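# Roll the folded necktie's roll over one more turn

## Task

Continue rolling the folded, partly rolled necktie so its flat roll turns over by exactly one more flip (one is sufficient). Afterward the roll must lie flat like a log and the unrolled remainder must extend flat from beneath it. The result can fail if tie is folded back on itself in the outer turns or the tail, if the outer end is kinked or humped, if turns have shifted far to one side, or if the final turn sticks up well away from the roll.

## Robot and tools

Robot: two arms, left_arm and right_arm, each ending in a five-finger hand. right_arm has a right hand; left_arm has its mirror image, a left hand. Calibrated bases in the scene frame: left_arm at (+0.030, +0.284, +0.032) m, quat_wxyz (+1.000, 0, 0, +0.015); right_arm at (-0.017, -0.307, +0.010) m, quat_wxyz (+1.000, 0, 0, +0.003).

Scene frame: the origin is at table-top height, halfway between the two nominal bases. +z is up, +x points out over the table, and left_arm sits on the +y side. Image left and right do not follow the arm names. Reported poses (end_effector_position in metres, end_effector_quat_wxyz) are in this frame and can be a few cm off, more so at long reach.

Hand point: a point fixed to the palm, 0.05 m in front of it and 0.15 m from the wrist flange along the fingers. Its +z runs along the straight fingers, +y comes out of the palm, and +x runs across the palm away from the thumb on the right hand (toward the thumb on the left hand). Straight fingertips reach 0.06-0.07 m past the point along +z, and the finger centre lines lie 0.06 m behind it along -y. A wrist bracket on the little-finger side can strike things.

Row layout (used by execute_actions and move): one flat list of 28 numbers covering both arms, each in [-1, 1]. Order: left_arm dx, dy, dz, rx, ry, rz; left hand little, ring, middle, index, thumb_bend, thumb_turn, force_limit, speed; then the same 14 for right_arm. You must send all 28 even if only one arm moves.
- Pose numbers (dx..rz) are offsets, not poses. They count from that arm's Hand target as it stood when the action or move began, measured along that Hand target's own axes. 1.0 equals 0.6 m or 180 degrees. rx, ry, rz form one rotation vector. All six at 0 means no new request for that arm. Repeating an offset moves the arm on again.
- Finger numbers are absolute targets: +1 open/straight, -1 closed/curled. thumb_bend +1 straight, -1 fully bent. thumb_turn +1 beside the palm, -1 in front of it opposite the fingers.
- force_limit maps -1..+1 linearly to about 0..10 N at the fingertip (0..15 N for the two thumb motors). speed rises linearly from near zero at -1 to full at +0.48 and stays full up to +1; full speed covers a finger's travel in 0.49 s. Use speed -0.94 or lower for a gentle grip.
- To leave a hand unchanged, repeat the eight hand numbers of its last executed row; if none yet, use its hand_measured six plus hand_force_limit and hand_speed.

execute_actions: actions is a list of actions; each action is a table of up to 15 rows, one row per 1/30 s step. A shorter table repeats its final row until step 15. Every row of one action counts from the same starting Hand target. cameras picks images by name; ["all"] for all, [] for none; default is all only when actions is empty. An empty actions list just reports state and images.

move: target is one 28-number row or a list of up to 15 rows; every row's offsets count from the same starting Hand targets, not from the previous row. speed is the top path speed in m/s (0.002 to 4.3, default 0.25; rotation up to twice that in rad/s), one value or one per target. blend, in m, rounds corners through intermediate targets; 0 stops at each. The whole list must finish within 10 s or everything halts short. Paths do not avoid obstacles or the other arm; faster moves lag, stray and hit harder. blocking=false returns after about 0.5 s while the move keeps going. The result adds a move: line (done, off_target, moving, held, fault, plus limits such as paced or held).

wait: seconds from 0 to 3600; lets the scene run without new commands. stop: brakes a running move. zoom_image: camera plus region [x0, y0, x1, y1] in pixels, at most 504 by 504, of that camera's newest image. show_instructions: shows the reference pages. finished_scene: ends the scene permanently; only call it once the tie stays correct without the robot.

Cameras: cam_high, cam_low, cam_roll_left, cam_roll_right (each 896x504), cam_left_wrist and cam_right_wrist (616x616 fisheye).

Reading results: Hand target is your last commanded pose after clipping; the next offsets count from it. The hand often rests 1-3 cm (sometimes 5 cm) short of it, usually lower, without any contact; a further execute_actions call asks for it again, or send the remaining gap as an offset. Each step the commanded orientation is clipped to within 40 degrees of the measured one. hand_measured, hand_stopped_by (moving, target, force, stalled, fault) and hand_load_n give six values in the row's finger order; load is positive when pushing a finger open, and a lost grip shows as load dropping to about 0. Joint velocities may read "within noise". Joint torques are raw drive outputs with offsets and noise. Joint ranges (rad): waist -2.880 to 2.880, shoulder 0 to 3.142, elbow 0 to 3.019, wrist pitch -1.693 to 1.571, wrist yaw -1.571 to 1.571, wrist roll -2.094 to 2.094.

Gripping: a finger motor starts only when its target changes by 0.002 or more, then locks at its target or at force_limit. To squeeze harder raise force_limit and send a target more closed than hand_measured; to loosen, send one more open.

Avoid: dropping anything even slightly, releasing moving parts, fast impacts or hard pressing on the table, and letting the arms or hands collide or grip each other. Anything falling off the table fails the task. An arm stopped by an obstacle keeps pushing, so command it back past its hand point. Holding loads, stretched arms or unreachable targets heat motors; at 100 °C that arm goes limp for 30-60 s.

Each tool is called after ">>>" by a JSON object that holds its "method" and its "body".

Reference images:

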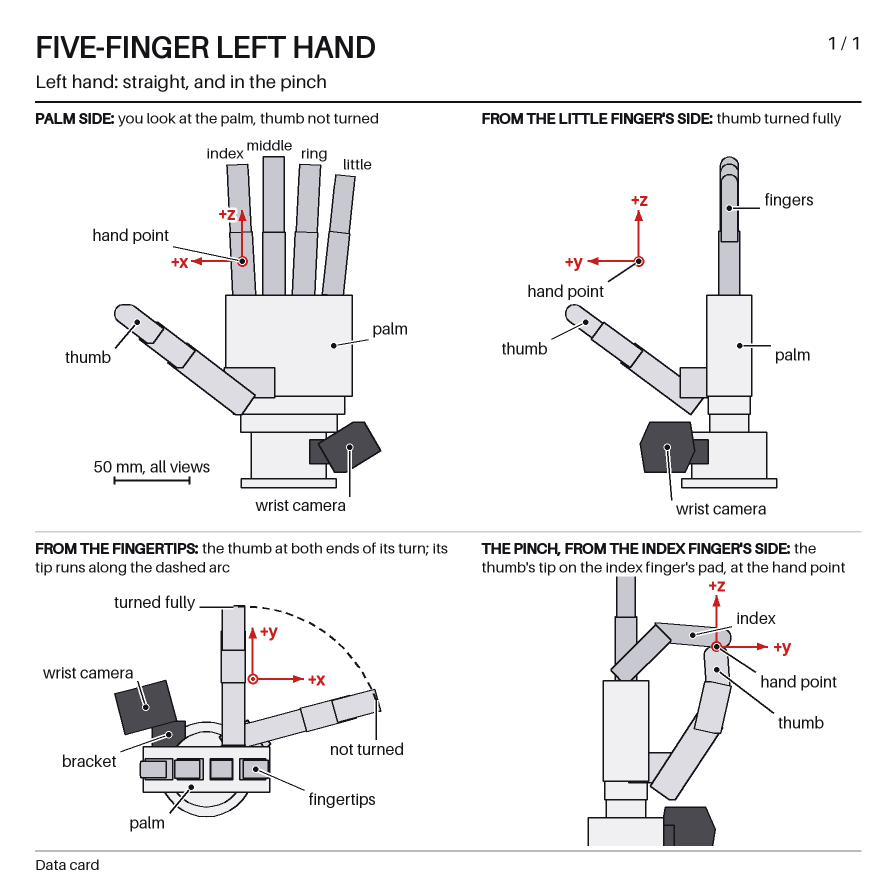

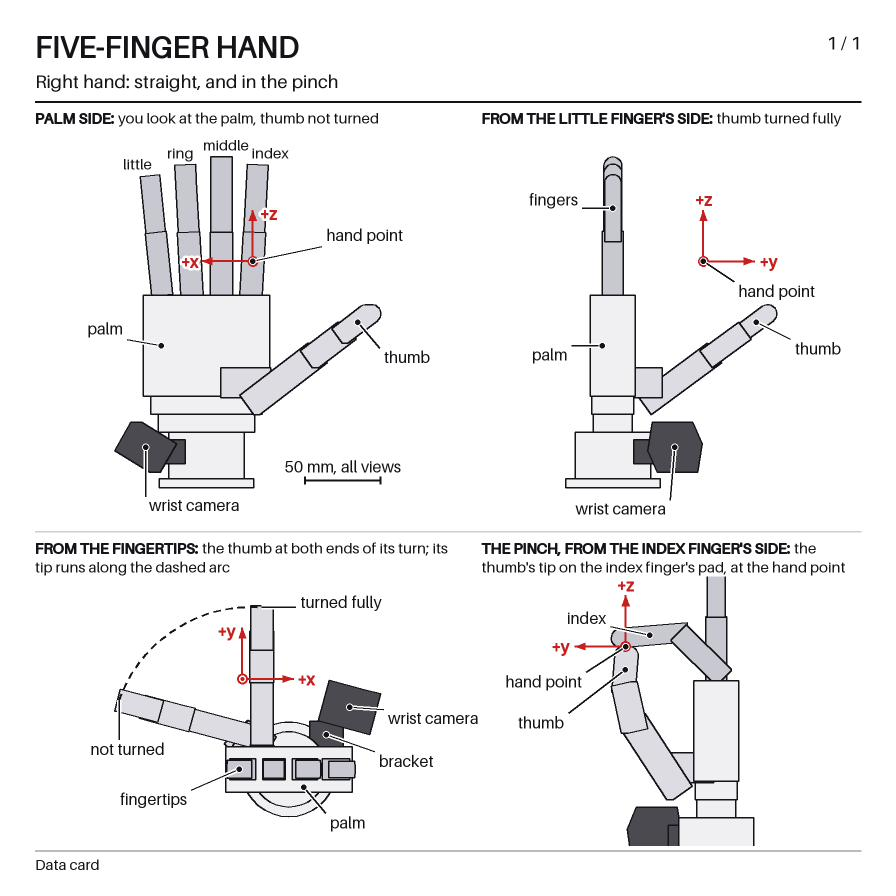

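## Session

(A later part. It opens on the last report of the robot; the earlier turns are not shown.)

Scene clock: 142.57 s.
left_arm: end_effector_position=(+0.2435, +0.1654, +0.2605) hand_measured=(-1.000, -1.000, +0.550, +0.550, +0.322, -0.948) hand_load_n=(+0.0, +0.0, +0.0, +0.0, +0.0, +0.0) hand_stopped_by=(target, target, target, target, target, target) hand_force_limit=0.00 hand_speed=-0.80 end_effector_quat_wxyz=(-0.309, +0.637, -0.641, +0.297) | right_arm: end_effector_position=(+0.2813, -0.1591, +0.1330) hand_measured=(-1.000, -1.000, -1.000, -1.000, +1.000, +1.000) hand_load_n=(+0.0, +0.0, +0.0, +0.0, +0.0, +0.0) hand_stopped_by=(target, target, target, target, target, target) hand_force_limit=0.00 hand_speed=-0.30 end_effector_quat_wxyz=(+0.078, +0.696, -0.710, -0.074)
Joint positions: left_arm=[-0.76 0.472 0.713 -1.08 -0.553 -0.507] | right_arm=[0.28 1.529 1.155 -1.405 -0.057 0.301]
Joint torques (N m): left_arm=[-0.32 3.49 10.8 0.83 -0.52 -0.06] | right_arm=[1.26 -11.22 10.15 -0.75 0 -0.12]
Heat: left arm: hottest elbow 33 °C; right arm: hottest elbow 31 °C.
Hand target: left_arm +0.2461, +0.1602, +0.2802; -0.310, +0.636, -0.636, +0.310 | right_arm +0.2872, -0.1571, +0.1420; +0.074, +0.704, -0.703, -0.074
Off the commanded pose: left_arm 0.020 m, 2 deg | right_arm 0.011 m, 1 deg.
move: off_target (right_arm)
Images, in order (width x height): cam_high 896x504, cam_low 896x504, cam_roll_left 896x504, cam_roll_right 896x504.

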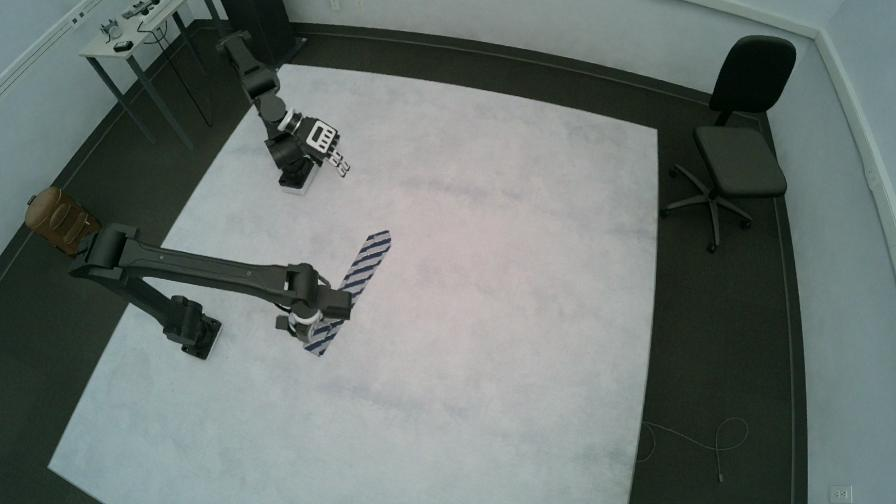

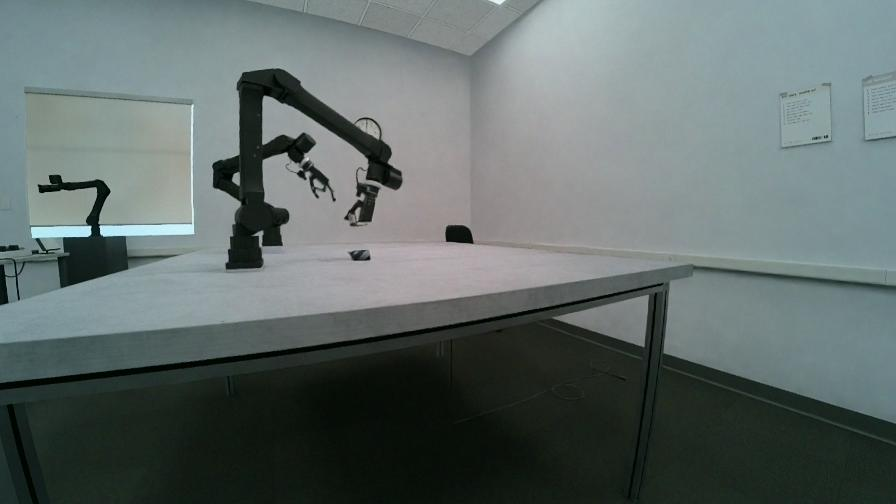

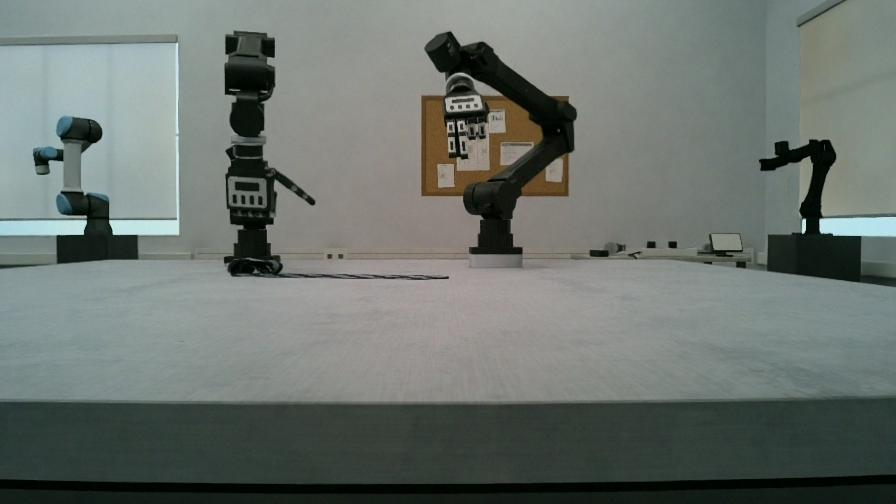

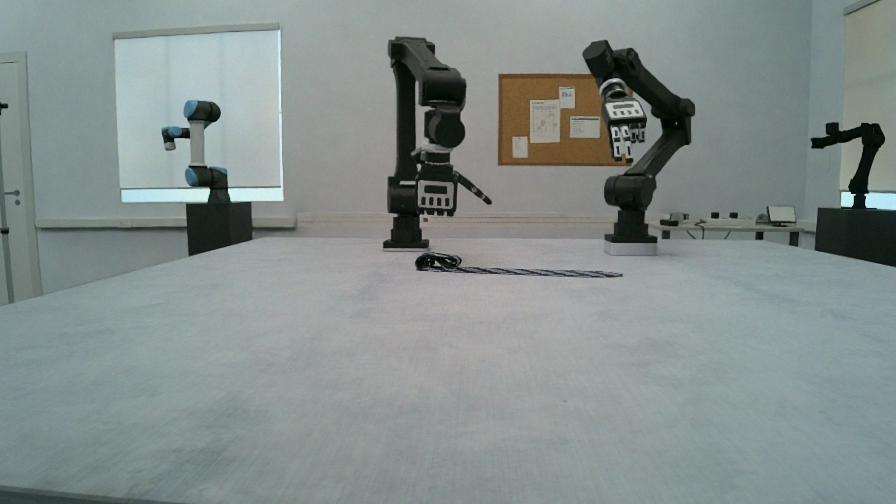

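>>> {"method": "move", "body": {"target": [[0, 0, 0, 0, 0, 0, -1, -1, 0.55, 0.55, 0.322, -0.948, 0, -0.8, 0.3382, 0.1365, -0.1038, 0, 0, 0, -1, -1, -1, -1, 1, 1, 0, -0.3],[0.5653, 0.0973, 0.2007, -0.0214, 0.3805, 0.3248, -1, 0.75, 0.75, 0.75, 1, -1, 0, -0.3, 0.3382, 0.1365, -0.1038, 0, 0, 0, -1, -1, -1, -1, 1, 1, 0, -0.3]], "speed": 0.25, "cameras": ["all"]}}

Scene clock: 154.43 s.
left_arm: end_effector_position=(+0.3013, -0.1654, +0.1511) hand_measured=(-1.000, +0.750, +0.750, +0.750, +1.000, -1.000) hand_load_n=(+0.0, +0.0, +0.0, +0.0, +0.0, +0.0) hand_stopped_by=(target, target, target, target, target, target) hand_force_limit=0.00 hand_speed=-0.30 end_effector_quat_wxyz=(-0.003, -0.017, +0.920, -0.392) | right_arm: end_effector_position=(+0.2207, -0.3584, +0.2128) hand_measured=(-1.000, -1.000, -1.000, -1.000, +1.000, +1.000) hand_load_n=(+0.0, +0.0, +0.0, +0.0, +0.0, +0.0) hand_stopped_by=(target, target, target, target, target, target) hand_force_limit=0.00 hand_speed=-0.30 end_effector_quat_wxyz=(+0.074, +0.696, -0.710, -0.073)
Joint positions: left_arm=[-0.887 1.514 1.089 -0.473 0.485 0.504] | right_arm=[-0.249 1.294 1.134 -1.613 0.048 -0.218]
Joint torques (N m): left_arm=[-0.15 -8.53 9.89 0.79 0.58 0.19] | right_arm=[0.97 -8.64 9.66 -0.72 -0.02 -0.14]
Heat: left arm: hottest elbow 33 °C; right arm: hottest elbow 31 °C.
Hand target: left_arm +0.3048, -0.1791, +0.1600; +0.000, +0.000, +0.917, -0.399 | right_arm +0.2203, -0.3601, +0.2201; +0.075, +0.704, -0.703, -0.074
Off the commanded pose: left_arm 0.017 m, 2 deg | right_arm 0.007 m, 1 deg.
move: off_target (left_arm); target 2's new numbers were sent with left_arm's hand 0.017 m and 2 deg from that target

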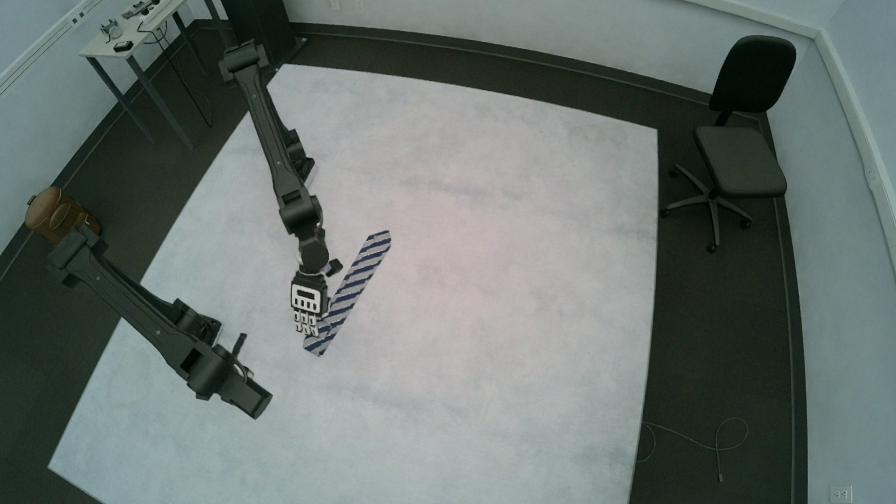

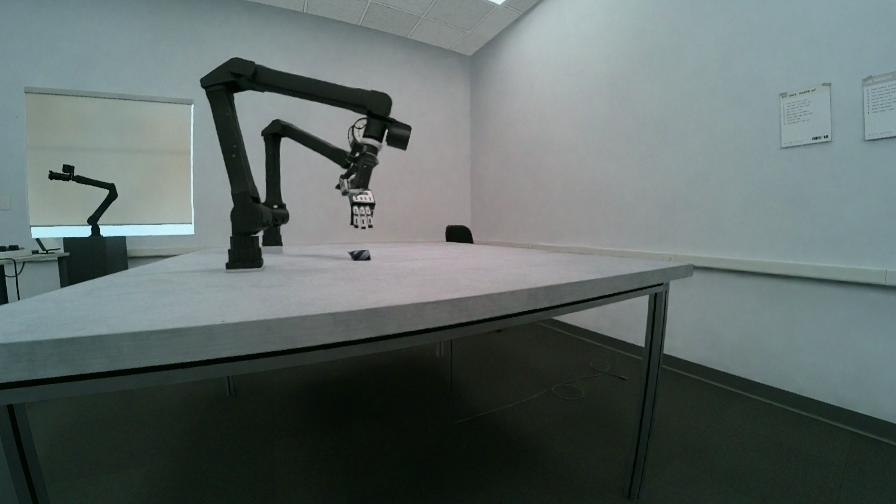

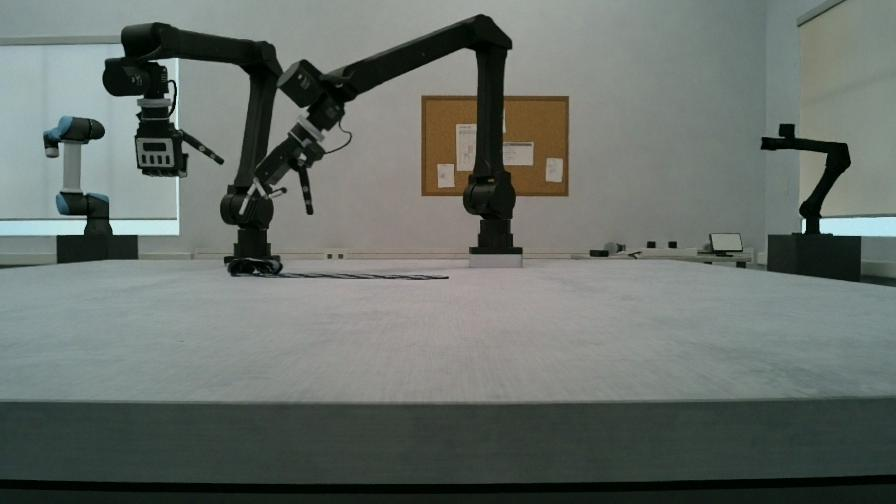

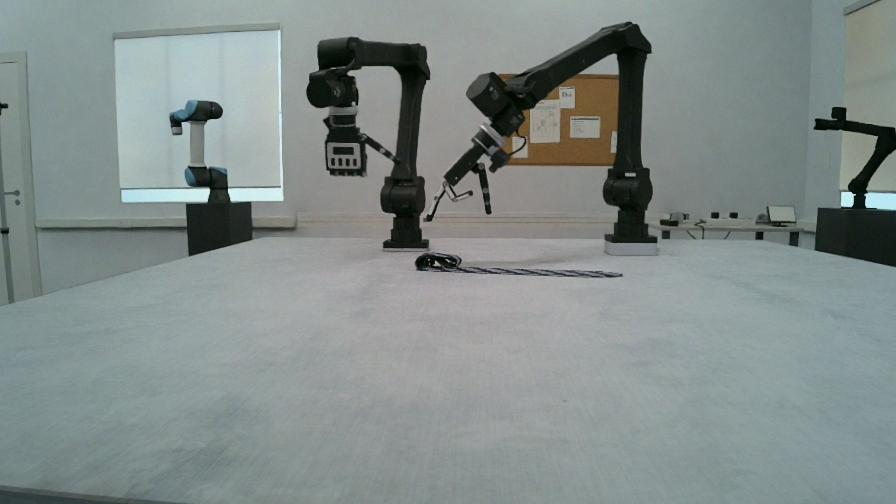

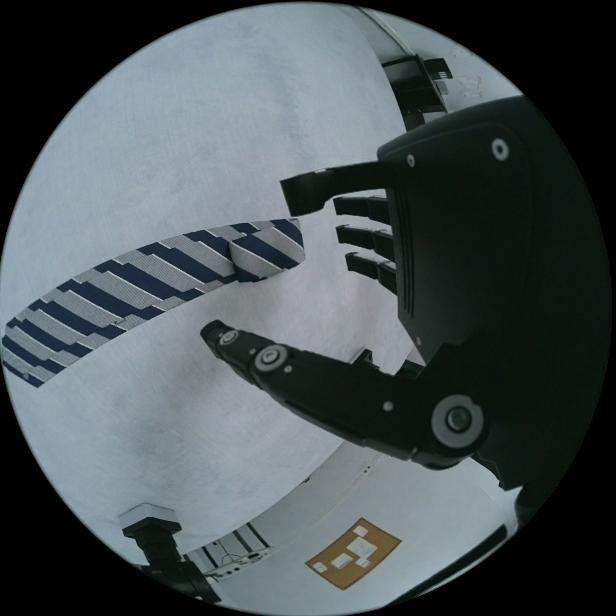

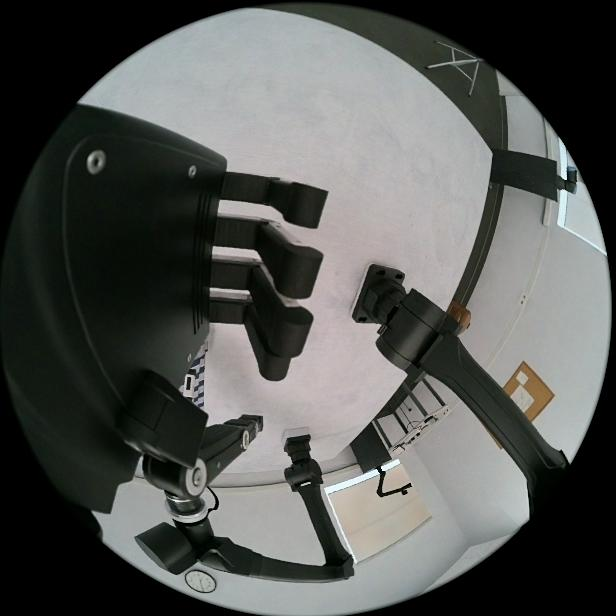

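>>> {"method": "execute_actions", "body": {"actions": [], "cameras": ["cam_roll_left","cam_low","cam_high"]}}

Scene clock: 156.13 s.
left_arm: end_effector_position=(+0.3013, -0.1654, +0.1511) hand_measured=(-1.000, +0.750, +0.750, +0.750, +1.000, -1.000) hand_load_n=(+0.0, +0.0, +0.0, +0.0, +0.0, +0.0) hand_stopped_by=(target, target, target, target, target, target) hand_force_limit=0.00 hand_speed=-0.30 end_effector_quat_wxyz=(-0.003, -0.017, +0.920, -0.392) | right_arm: end_effector_position=(+0.2207, -0.3584, +0.2128) hand_measured=(-1.000, -1.000, -1.000, -1.000, +1.000, +1.000) hand_load_n=(+0.0, +0.0, +0.0, +0.0, +0.0, +0.0) hand_stopped_by=(target, target, target, target, target, target) hand_force_limit=0.00 hand_speed=-0.30 end_effector_quat_wxyz=(+0.074, +0.696, -0.710, -0.073)
Joint positions: left_arm=[-0.887 1.514 1.089 -0.473 0.485 0.504] | right_arm=[-0.249 1.294 1.134 -1.613 0.048 -0.218]
Joint velocities: within noise
Joint torques (N m): left_arm=[-0.09 -8.59 9.88 0.77 0.57 0.19] | right_arm=[1.03 -8.64 9.69 -0.73 -0.02 -0.13]
Motor temperatures (°C): left_arm=[26 27 33 25 25 22] | right_arm=[27 28 31 25 24 25]
Heat: left arm: hottest elbow 33 °C; right arm: hottest elbow 31 °C.
Hand target: left_arm +0.3048, -0.1791, +0.1600; +0.000, +0.000, +0.917, -0.399 | right_arm +0.2203, -0.3601, +0.2201; +0.075, +0.704, -0.703, -0.074
Off the commanded pose: left_arm 0.017 m, 2 deg | right_arm 0.007 m, 1 deg.
Images, in order (width x height): cam_high 896x504, cam_low 896x504, cam_roll_left 896x504.

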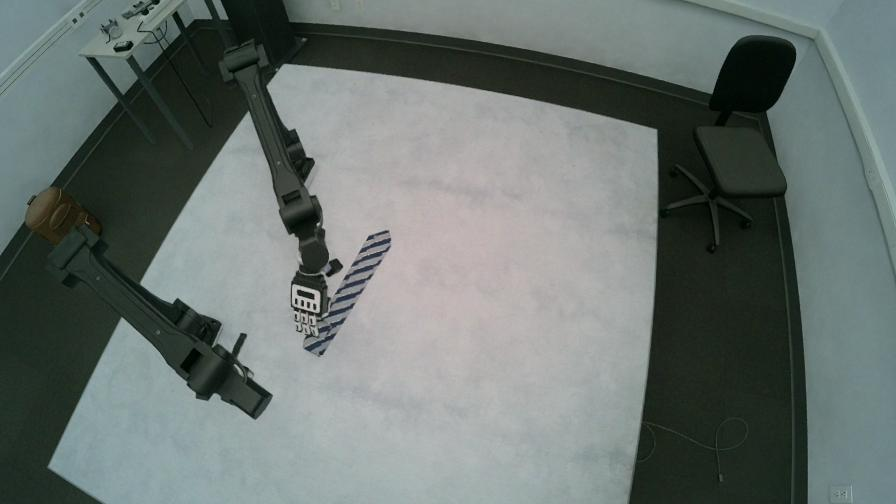

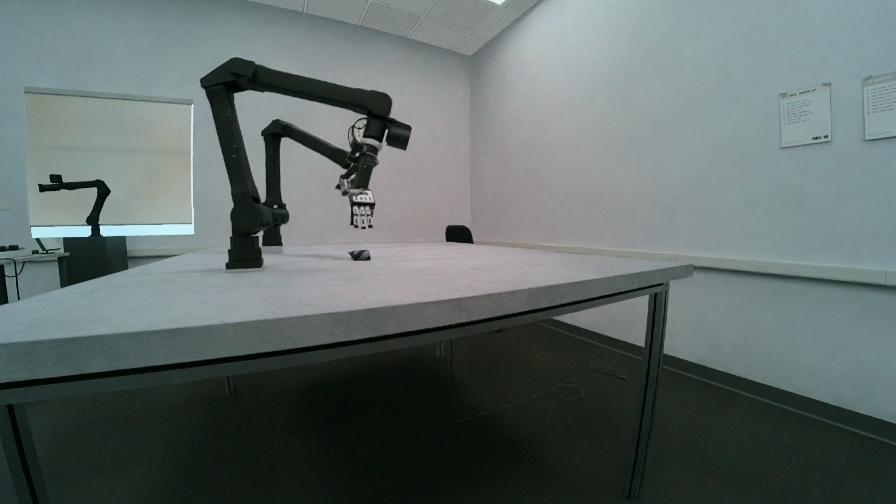

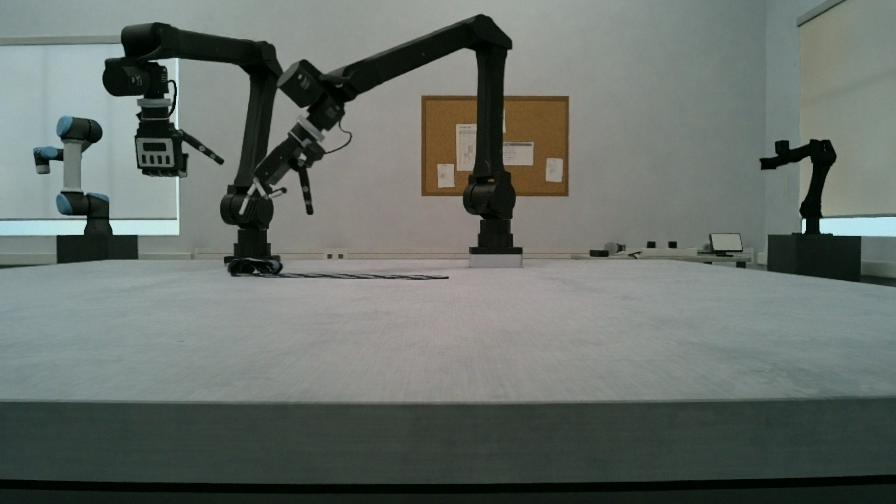

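>>> {"method": "zoom_image", "body": {"camera": "cam_roll_left", "region": [210, 160, 350, 290]}}

>>> {"method": "zoom_image", "body": {"camera": "cam_high", "region": [270, 230, 400, 360]}}

>>> {"method": "zoom_image", "body": {"camera": "cam_low", "region": [325, 190, 405, 270]}}

Scaled by 3.600 from the camera's image (finer frame: 1280x720).

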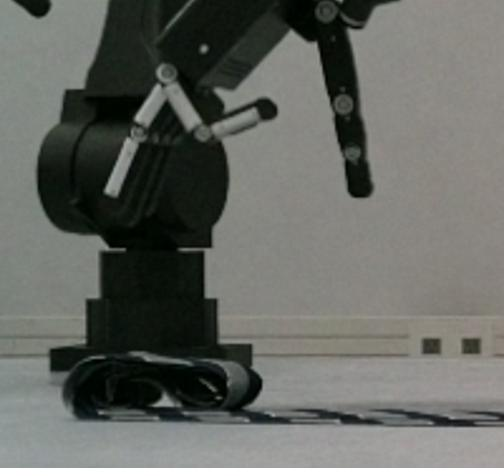

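Scaled by 3.877 from the camera's image (finer frame: 1280x720).

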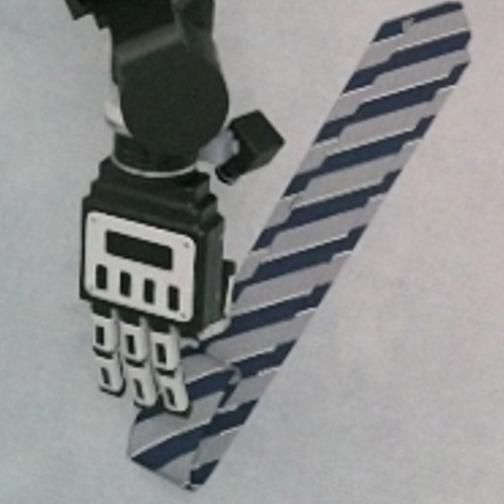

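Scaled by 6.300 from the camera's image (finer frame: 1280x720).

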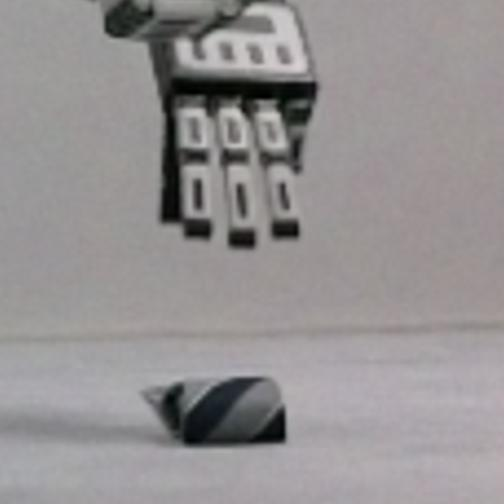

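>>> {"method": "move", "body": {"target": [0, 0.1417, -0.0594, -0.0944, 0, 0, -1, 1, 1, 1, 1, -1, -1, -0.3, 0, 0, 0, 0, 0, 0, -1, -1, -1, -1, 1, 1, -1, -0.3], "speed": 0.15, "cameras": ["cam_roll_left"]}}

Scene clock: 163.47 s.
left_arm: end_effector_position=(+0.2938, -0.0937, +0.1203) hand_measured=(-1.000, +1.000, +1.000, +1.000, +1.000, -1.000) hand_load_n=(+0.0, +0.0, +0.0, +0.0, +0.0, +0.0) hand_stopped_by=(target, target, target, target, target, target) hand_force_limit=-1.00 hand_speed=-0.30 end_effector_quat_wxyz=(-0.005, -0.003, +0.966, -0.260) | right_arm: end_effector_position=(+0.2207, -0.3584, +0.2128) hand_measured=(-1.000, -1.000, -1.000, -1.000, +1.000, +1.000) hand_load_n=(+0.0, +0.0, +0.0, +0.0, +0.0, +0.0) hand_stopped_by=(target, target, target, target, target, target) hand_force_limit=-1.00 hand_speed=-0.30 end_effector_quat_wxyz=(+0.074, +0.696, -0.710, -0.073)
Joint positions: left_arm=[-0.871 1.514 1.089 -0.743 0.347 0.651] | right_arm=[-0.249 1.294 1.134 -1.613 0.048 -0.218]
Joint torques (N m): left_arm=[2.02 -8.29 8.4 0.4 0.12 0.2] | right_arm=[1.08 -8.59 9.68 -0.72 -0.02 -0.13]
Heat: left arm: hottest elbow 33 °C; right arm: hottest elbow 31 °C.
Hand target: left_arm +0.3050, -0.0950, +0.1220; +0.000, +0.000, +0.966, -0.259 | right_arm +0.2203, -0.3601, +0.2201; +0.075, +0.704, -0.703, -0.074
Off the commanded pose: left_arm 0.011 m, 1 deg | right_arm 0.007 m, 1 deg.
move: off_target (left_arm)

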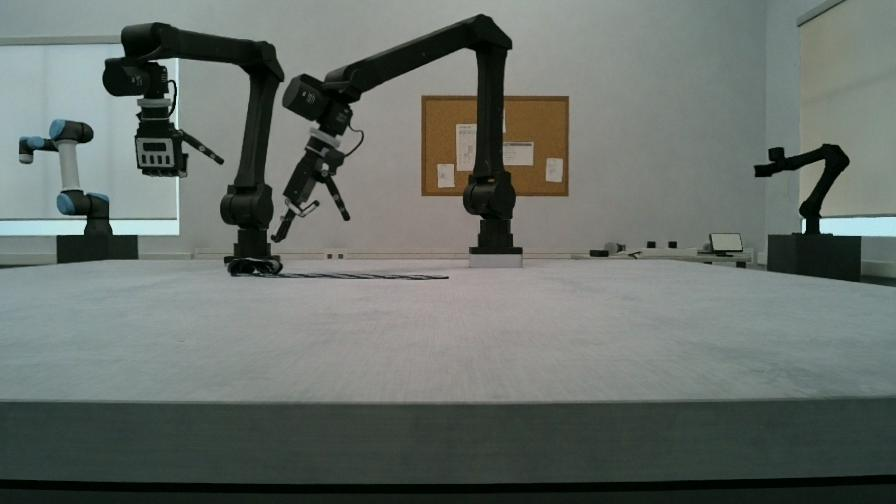

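>>> {"method": "zoom_image", "body": {"camera": "cam_roll_left", "region": [210, 160, 350, 290]}}

Scaled by 3.600 from the camera's image (finer frame: 1280x720).

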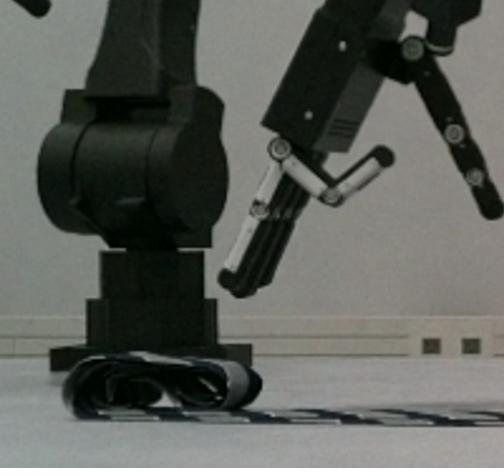

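>>> {"method": "move", "body": {"target": [-0.02, 0, 0, 0, 0, 0, -1, 1, 1, 1, 1, -1, -1, -0.3, -0.13, -0.2342, 0.0354, -0.1219, -0.2220, 0.4534, 0.5, 0.5, 0.5, 0.5, 1, -1, -1, -0.3], "speed": 0.2, "cameras": ["cam_roll_left", "cam_low"]}}

>>> {"method": "zoom_image", "body": {"camera": "cam_roll_left", "region": [150, 110, 350, 290]}}

Scene clock: 169.03 s.
left_arm: end_effector_position=(+0.3029, -0.0891, +0.1176) hand_measured=(-1.000, +1.000, +1.000, +1.000, +1.000, -1.000) hand_load_n=(+0.0, +0.0, +0.0, +0.0, -0.5, +0.0) hand_stopped_by=(target, target, target, target, target, target) hand_force_limit=-1.00 hand_speed=-0.30 end_effector_quat_wxyz=(-0.004, -0.004, +0.967, -0.256) | right_arm: end_effector_position=(+0.3532, -0.2823, +0.1708) hand_measured=(+0.500, +0.500, +0.500, +0.500, +1.000, -1.000) hand_load_n=(+0.5, +0.0, +0.0, +0.0, +0.0, +0.0) hand_stopped_by=(target, target, target, target, target, target) hand_force_limit=-1.00 hand_speed=-0.30 end_effector_quat_wxyz=(+0.000, -0.011, +0.940, +0.340)
Joint positions: left_arm=[-0.853 1.527 1.098 -0.75 0.347 0.671] | right_arm=[-0.409 1.479 1.01 -1.426 -0.625 1.039]
Joint torques (N m): left_arm=[1.96 -7.82 9.42 0.31 0.44 0.19] | right_arm=[0.79 -10.64 6.43 0.21 -0.81 0.23]
Heat: left arm: hottest elbow 33 °C; right arm: hottest elbow 31 °C.
Hand target: left_arm +0.3170, -0.0950, +0.1221; +0.000, +0.000, +0.966, -0.259 | right_arm +0.3532, -0.2819, +0.1699; +0.000, +0.000, +0.940, +0.343
Off the commanded pose: left_arm 0.016 m, 1 deg | right_arm 0.001 m, 1 deg.
move: off_target (left_arm)
Images, in order (width x height): cam_low 896x504, cam_roll_left 896x504.

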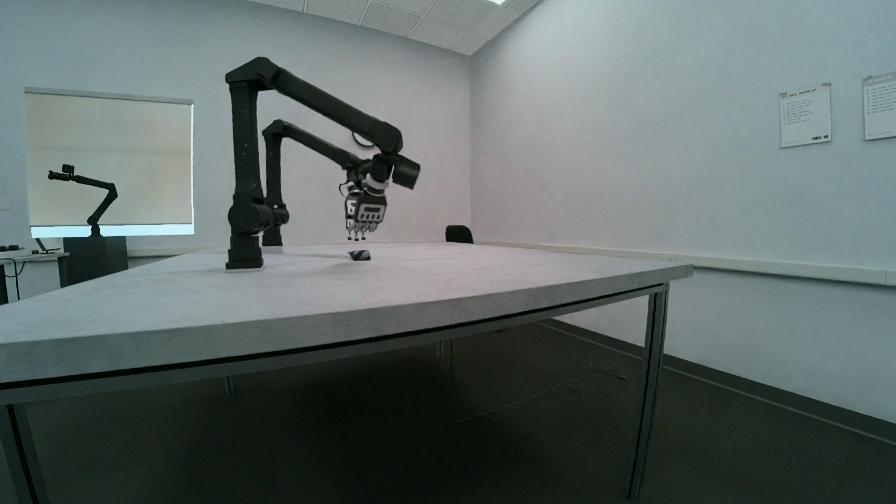

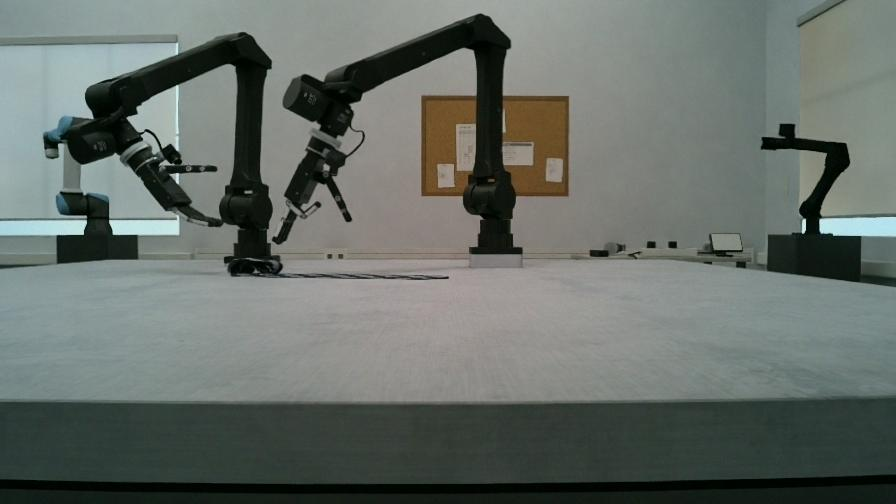

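Scaled by 2.520 from the camera's image (finer frame: 1280x720).

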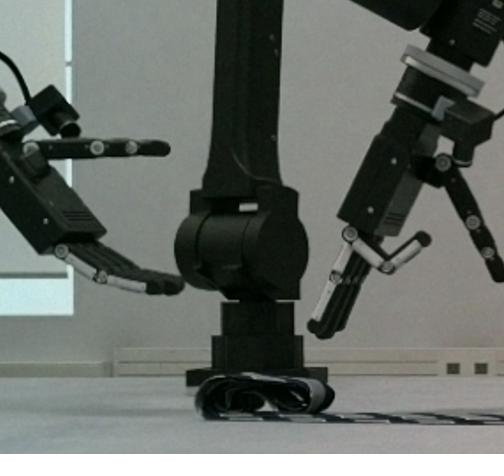

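>>> {"method": "zoom_image", "body": {"camera": "cam_low", "region": [325, 190, 405, 270]}}

Scaled by 6.300 from the camera's image (finer frame: 1280x720).

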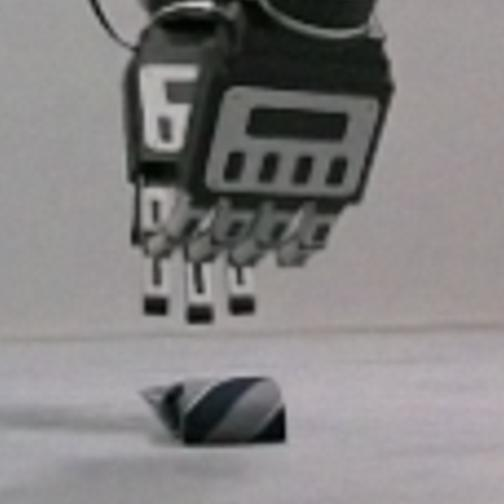

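>>> {"method": "move", "body": {"target": [-0.02, 0.0225, 0.039, 0, 0, 0, -1, 1, 1, 1, 1, -1, -1, -0.3, 0.03, 0, 0, 0, 0, 0, 0.5, 0.5, 0.5, 0.5, 1, -1, -1, -0.3], "speed": 0.08, "cameras": ["cam_roll_left", "cam_low"]}}

>>> {"method": "zoom_image", "body": {"camera": "cam_roll_left", "region": [150, 110, 350, 290]}}

>>> {"method": "zoom_image", "body": {"camera": "cam_low", "region": [325, 190, 405, 270]}}

Scene clock: 171.40 s.
left_arm: end_effector_position=(+0.3139, -0.0868, +0.0934) hand_measured=(-1.000, +1.000, +1.000, +1.000, +1.000, -1.000) hand_load_n=(+0.0, +0.0, +0.0, +0.0, +0.0, +0.5) hand_stopped_by=(target, target, target, target, target, target) hand_force_limit=-1.00 hand_speed=-0.30 end_effector_quat_wxyz=(-0.010, -0.007, +0.969, -0.247) | right_arm: end_effector_position=(+0.3383, -0.2801, +0.1710) hand_measured=(+0.500, +0.500, +0.500, +0.500, +1.000, -1.000) hand_load_n=(+0.0, +0.0, +0.0, +0.0, +0.0, +0.0) hand_stopped_by=(target, target, target, target, target, target) hand_force_limit=-1.00 hand_speed=-0.30 end_effector_quat_wxyz=(+0.000, -0.005, +0.940, +0.341)
Joint positions: left_arm=[-0.832 1.584 1.098 -0.721 0.352 0.689] | right_arm=[-0.422 1.438 0.966 -1.426 -0.625 1.039]
Joint torques (N m): left_arm=[1.79 -8.76 8.2 1.39 0.52 0.19] | right_arm=[0.09 -9.99 6.46 -0.14 -0.53 -0.02]
Heat: left arm: hottest elbow 33 °C; right arm: hottest elbow 31 °C.
Hand target: left_arm +0.3289, -0.0952, +0.0951; +0.000, +0.000, +0.966, -0.260 | right_arm +0.3351, -0.2819, +0.1698; +0.000, +0.000, +0.940, +0.343
Off the commanded pose: left_arm 0.017 m, 2 deg | right_arm 0.004 m, 1 deg.
move: off_target (left_arm)
Images, in order (width x height): cam_low 896x504, cam_roll_left 896x504.

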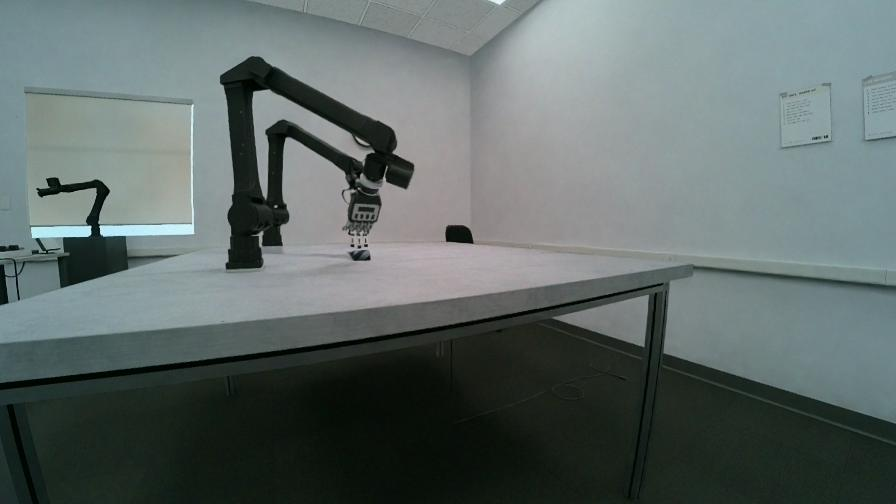

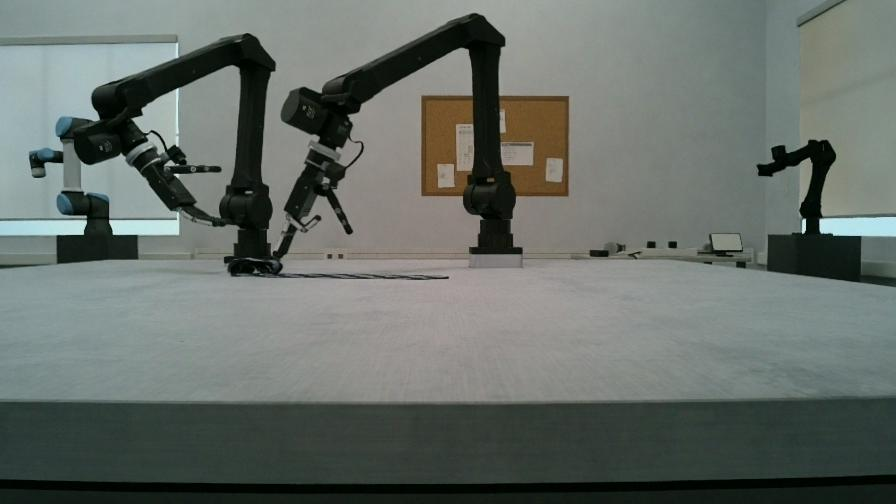

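Scaled by 2.520 from the camera's image (finer frame: 1280x720).

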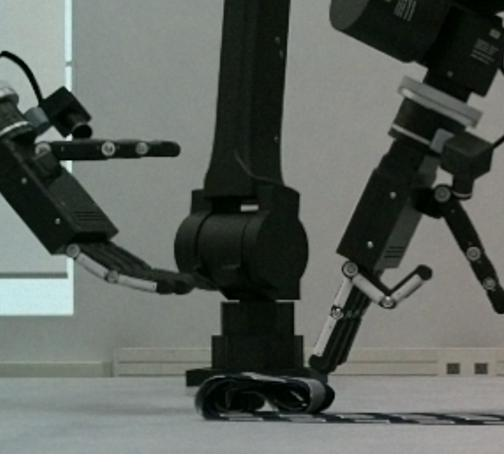

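Scaled by 6.300 from the camera's image (finer frame: 1280x720).

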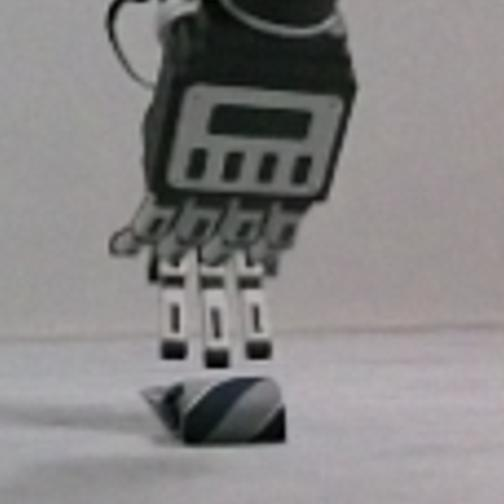

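>>> {"method": "move", "body": {"target": [0, 0.0038, 0.0267, 0, 0, 0, -1, 1, 1, 1, 1, -1, -1, -0.3, 0, -0.0995, 0.0797, 0, 0, 0, 0.5, 0.5, 0.5, 0.5, 1, -1, -1, -0.3], "speed": 0.08, "cameras": ["cam_roll_left", "cam_low"]}}

>>> {"method": "zoom_image", "body": {"camera": "cam_roll_left", "region": [180, 180, 320, 290]}}

>>> {"method": "zoom_image", "body": {"camera": "cam_low", "region": [325, 190, 405, 270]}}

Scene clock: 173.50 s.
left_arm: end_effector_position=(+0.3201, -0.0932, +0.0835) hand_measured=(-1.000, +1.000, +1.000, +1.000, +1.000, -1.000) hand_load_n=(+0.0, +0.0, +0.0, -0.5, +0.0, +0.0) hand_stopped_by=(target, target, target, target, target, target) hand_force_limit=-1.00 hand_speed=-0.30 end_effector_quat_wxyz=(-0.005, -0.005, +0.968, -0.252) | right_arm: end_effector_position=(+0.3378, -0.2945, +0.1017) hand_measured=(+0.500, +0.500, +0.500, +0.500, +1.000, -1.000) hand_load_n=(+0.0, +0.0, +0.0, +0.0, +0.0, +0.0) hand_stopped_by=(target, target, target, target, target, target) hand_force_limit=-1.00 hand_speed=-0.30 end_effector_quat_wxyz=(+0.003, -0.001, +0.941, +0.340)
Joint positions: left_arm=[-0.832 1.61 1.098 -0.681 0.352 0.689] | right_arm=[-0.459 1.56 0.887 -1.242 -0.614 1.005]
Joint torques (N m): left_arm=[1.03 -8.59 7.56 1.4 0.39 0.11] | right_arm=[0.15 -9 5.63 0.21 -0.43 -0.12]
Heat: left arm: hottest elbow 33 °C; right arm: hottest elbow 31 °C.
Hand target: left_arm +0.3289, -0.1012, +0.0801; +0.000, +0.000, +0.966, -0.260 | right_arm +0.3352, -0.2969, +0.0949; +0.000, +0.000, +0.940, +0.342
Off the commanded pose: left_arm 0.012 m, 1 deg | right_arm 0.008 m, 0 deg.
move: off_target (left_arm)
Images, in order (width x height): cam_low 896x504, cam_roll_left 896x504.

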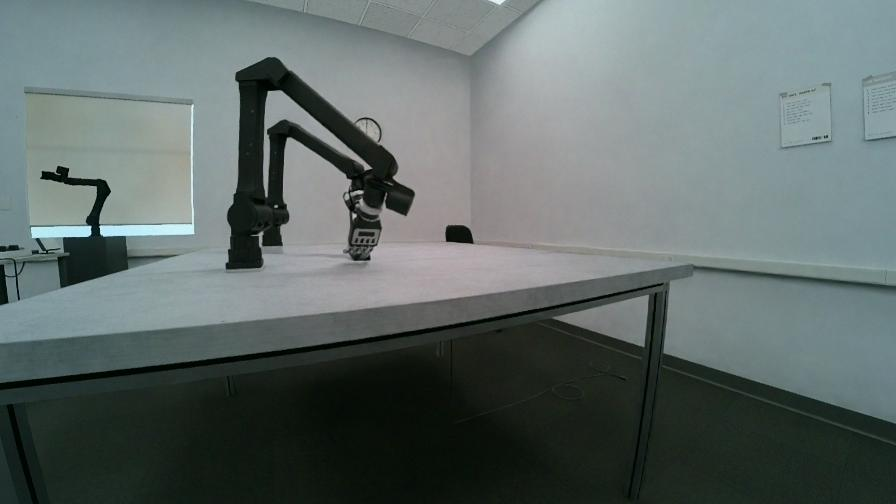

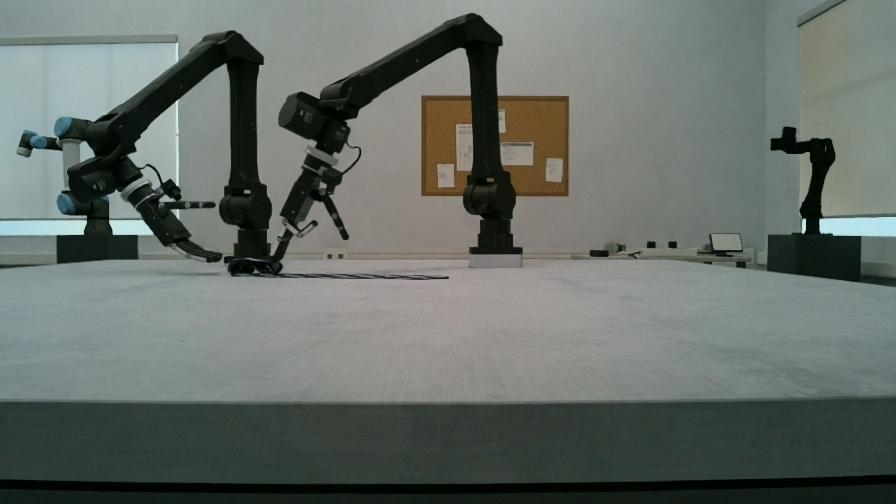

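Scaled by 3.600 from the camera's image (finer frame: 1280x720).

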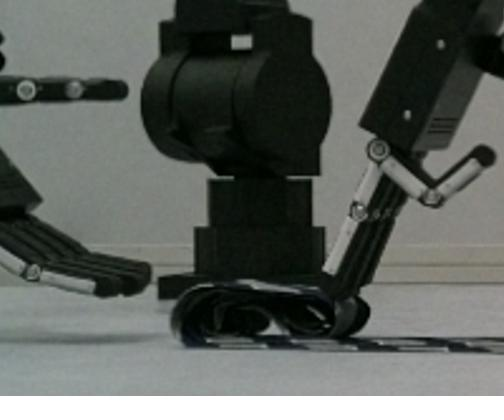

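Scaled by 6.300 from the camera's image (finer frame: 1280x720).

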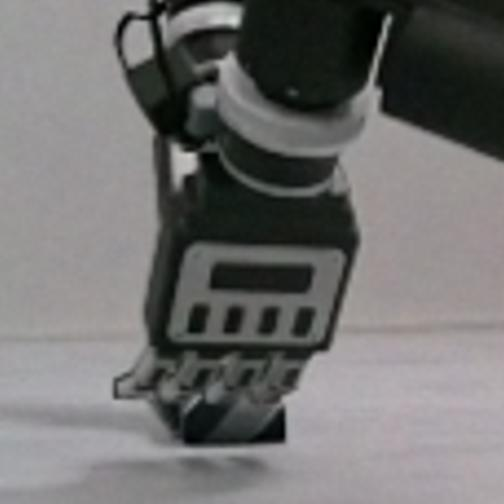

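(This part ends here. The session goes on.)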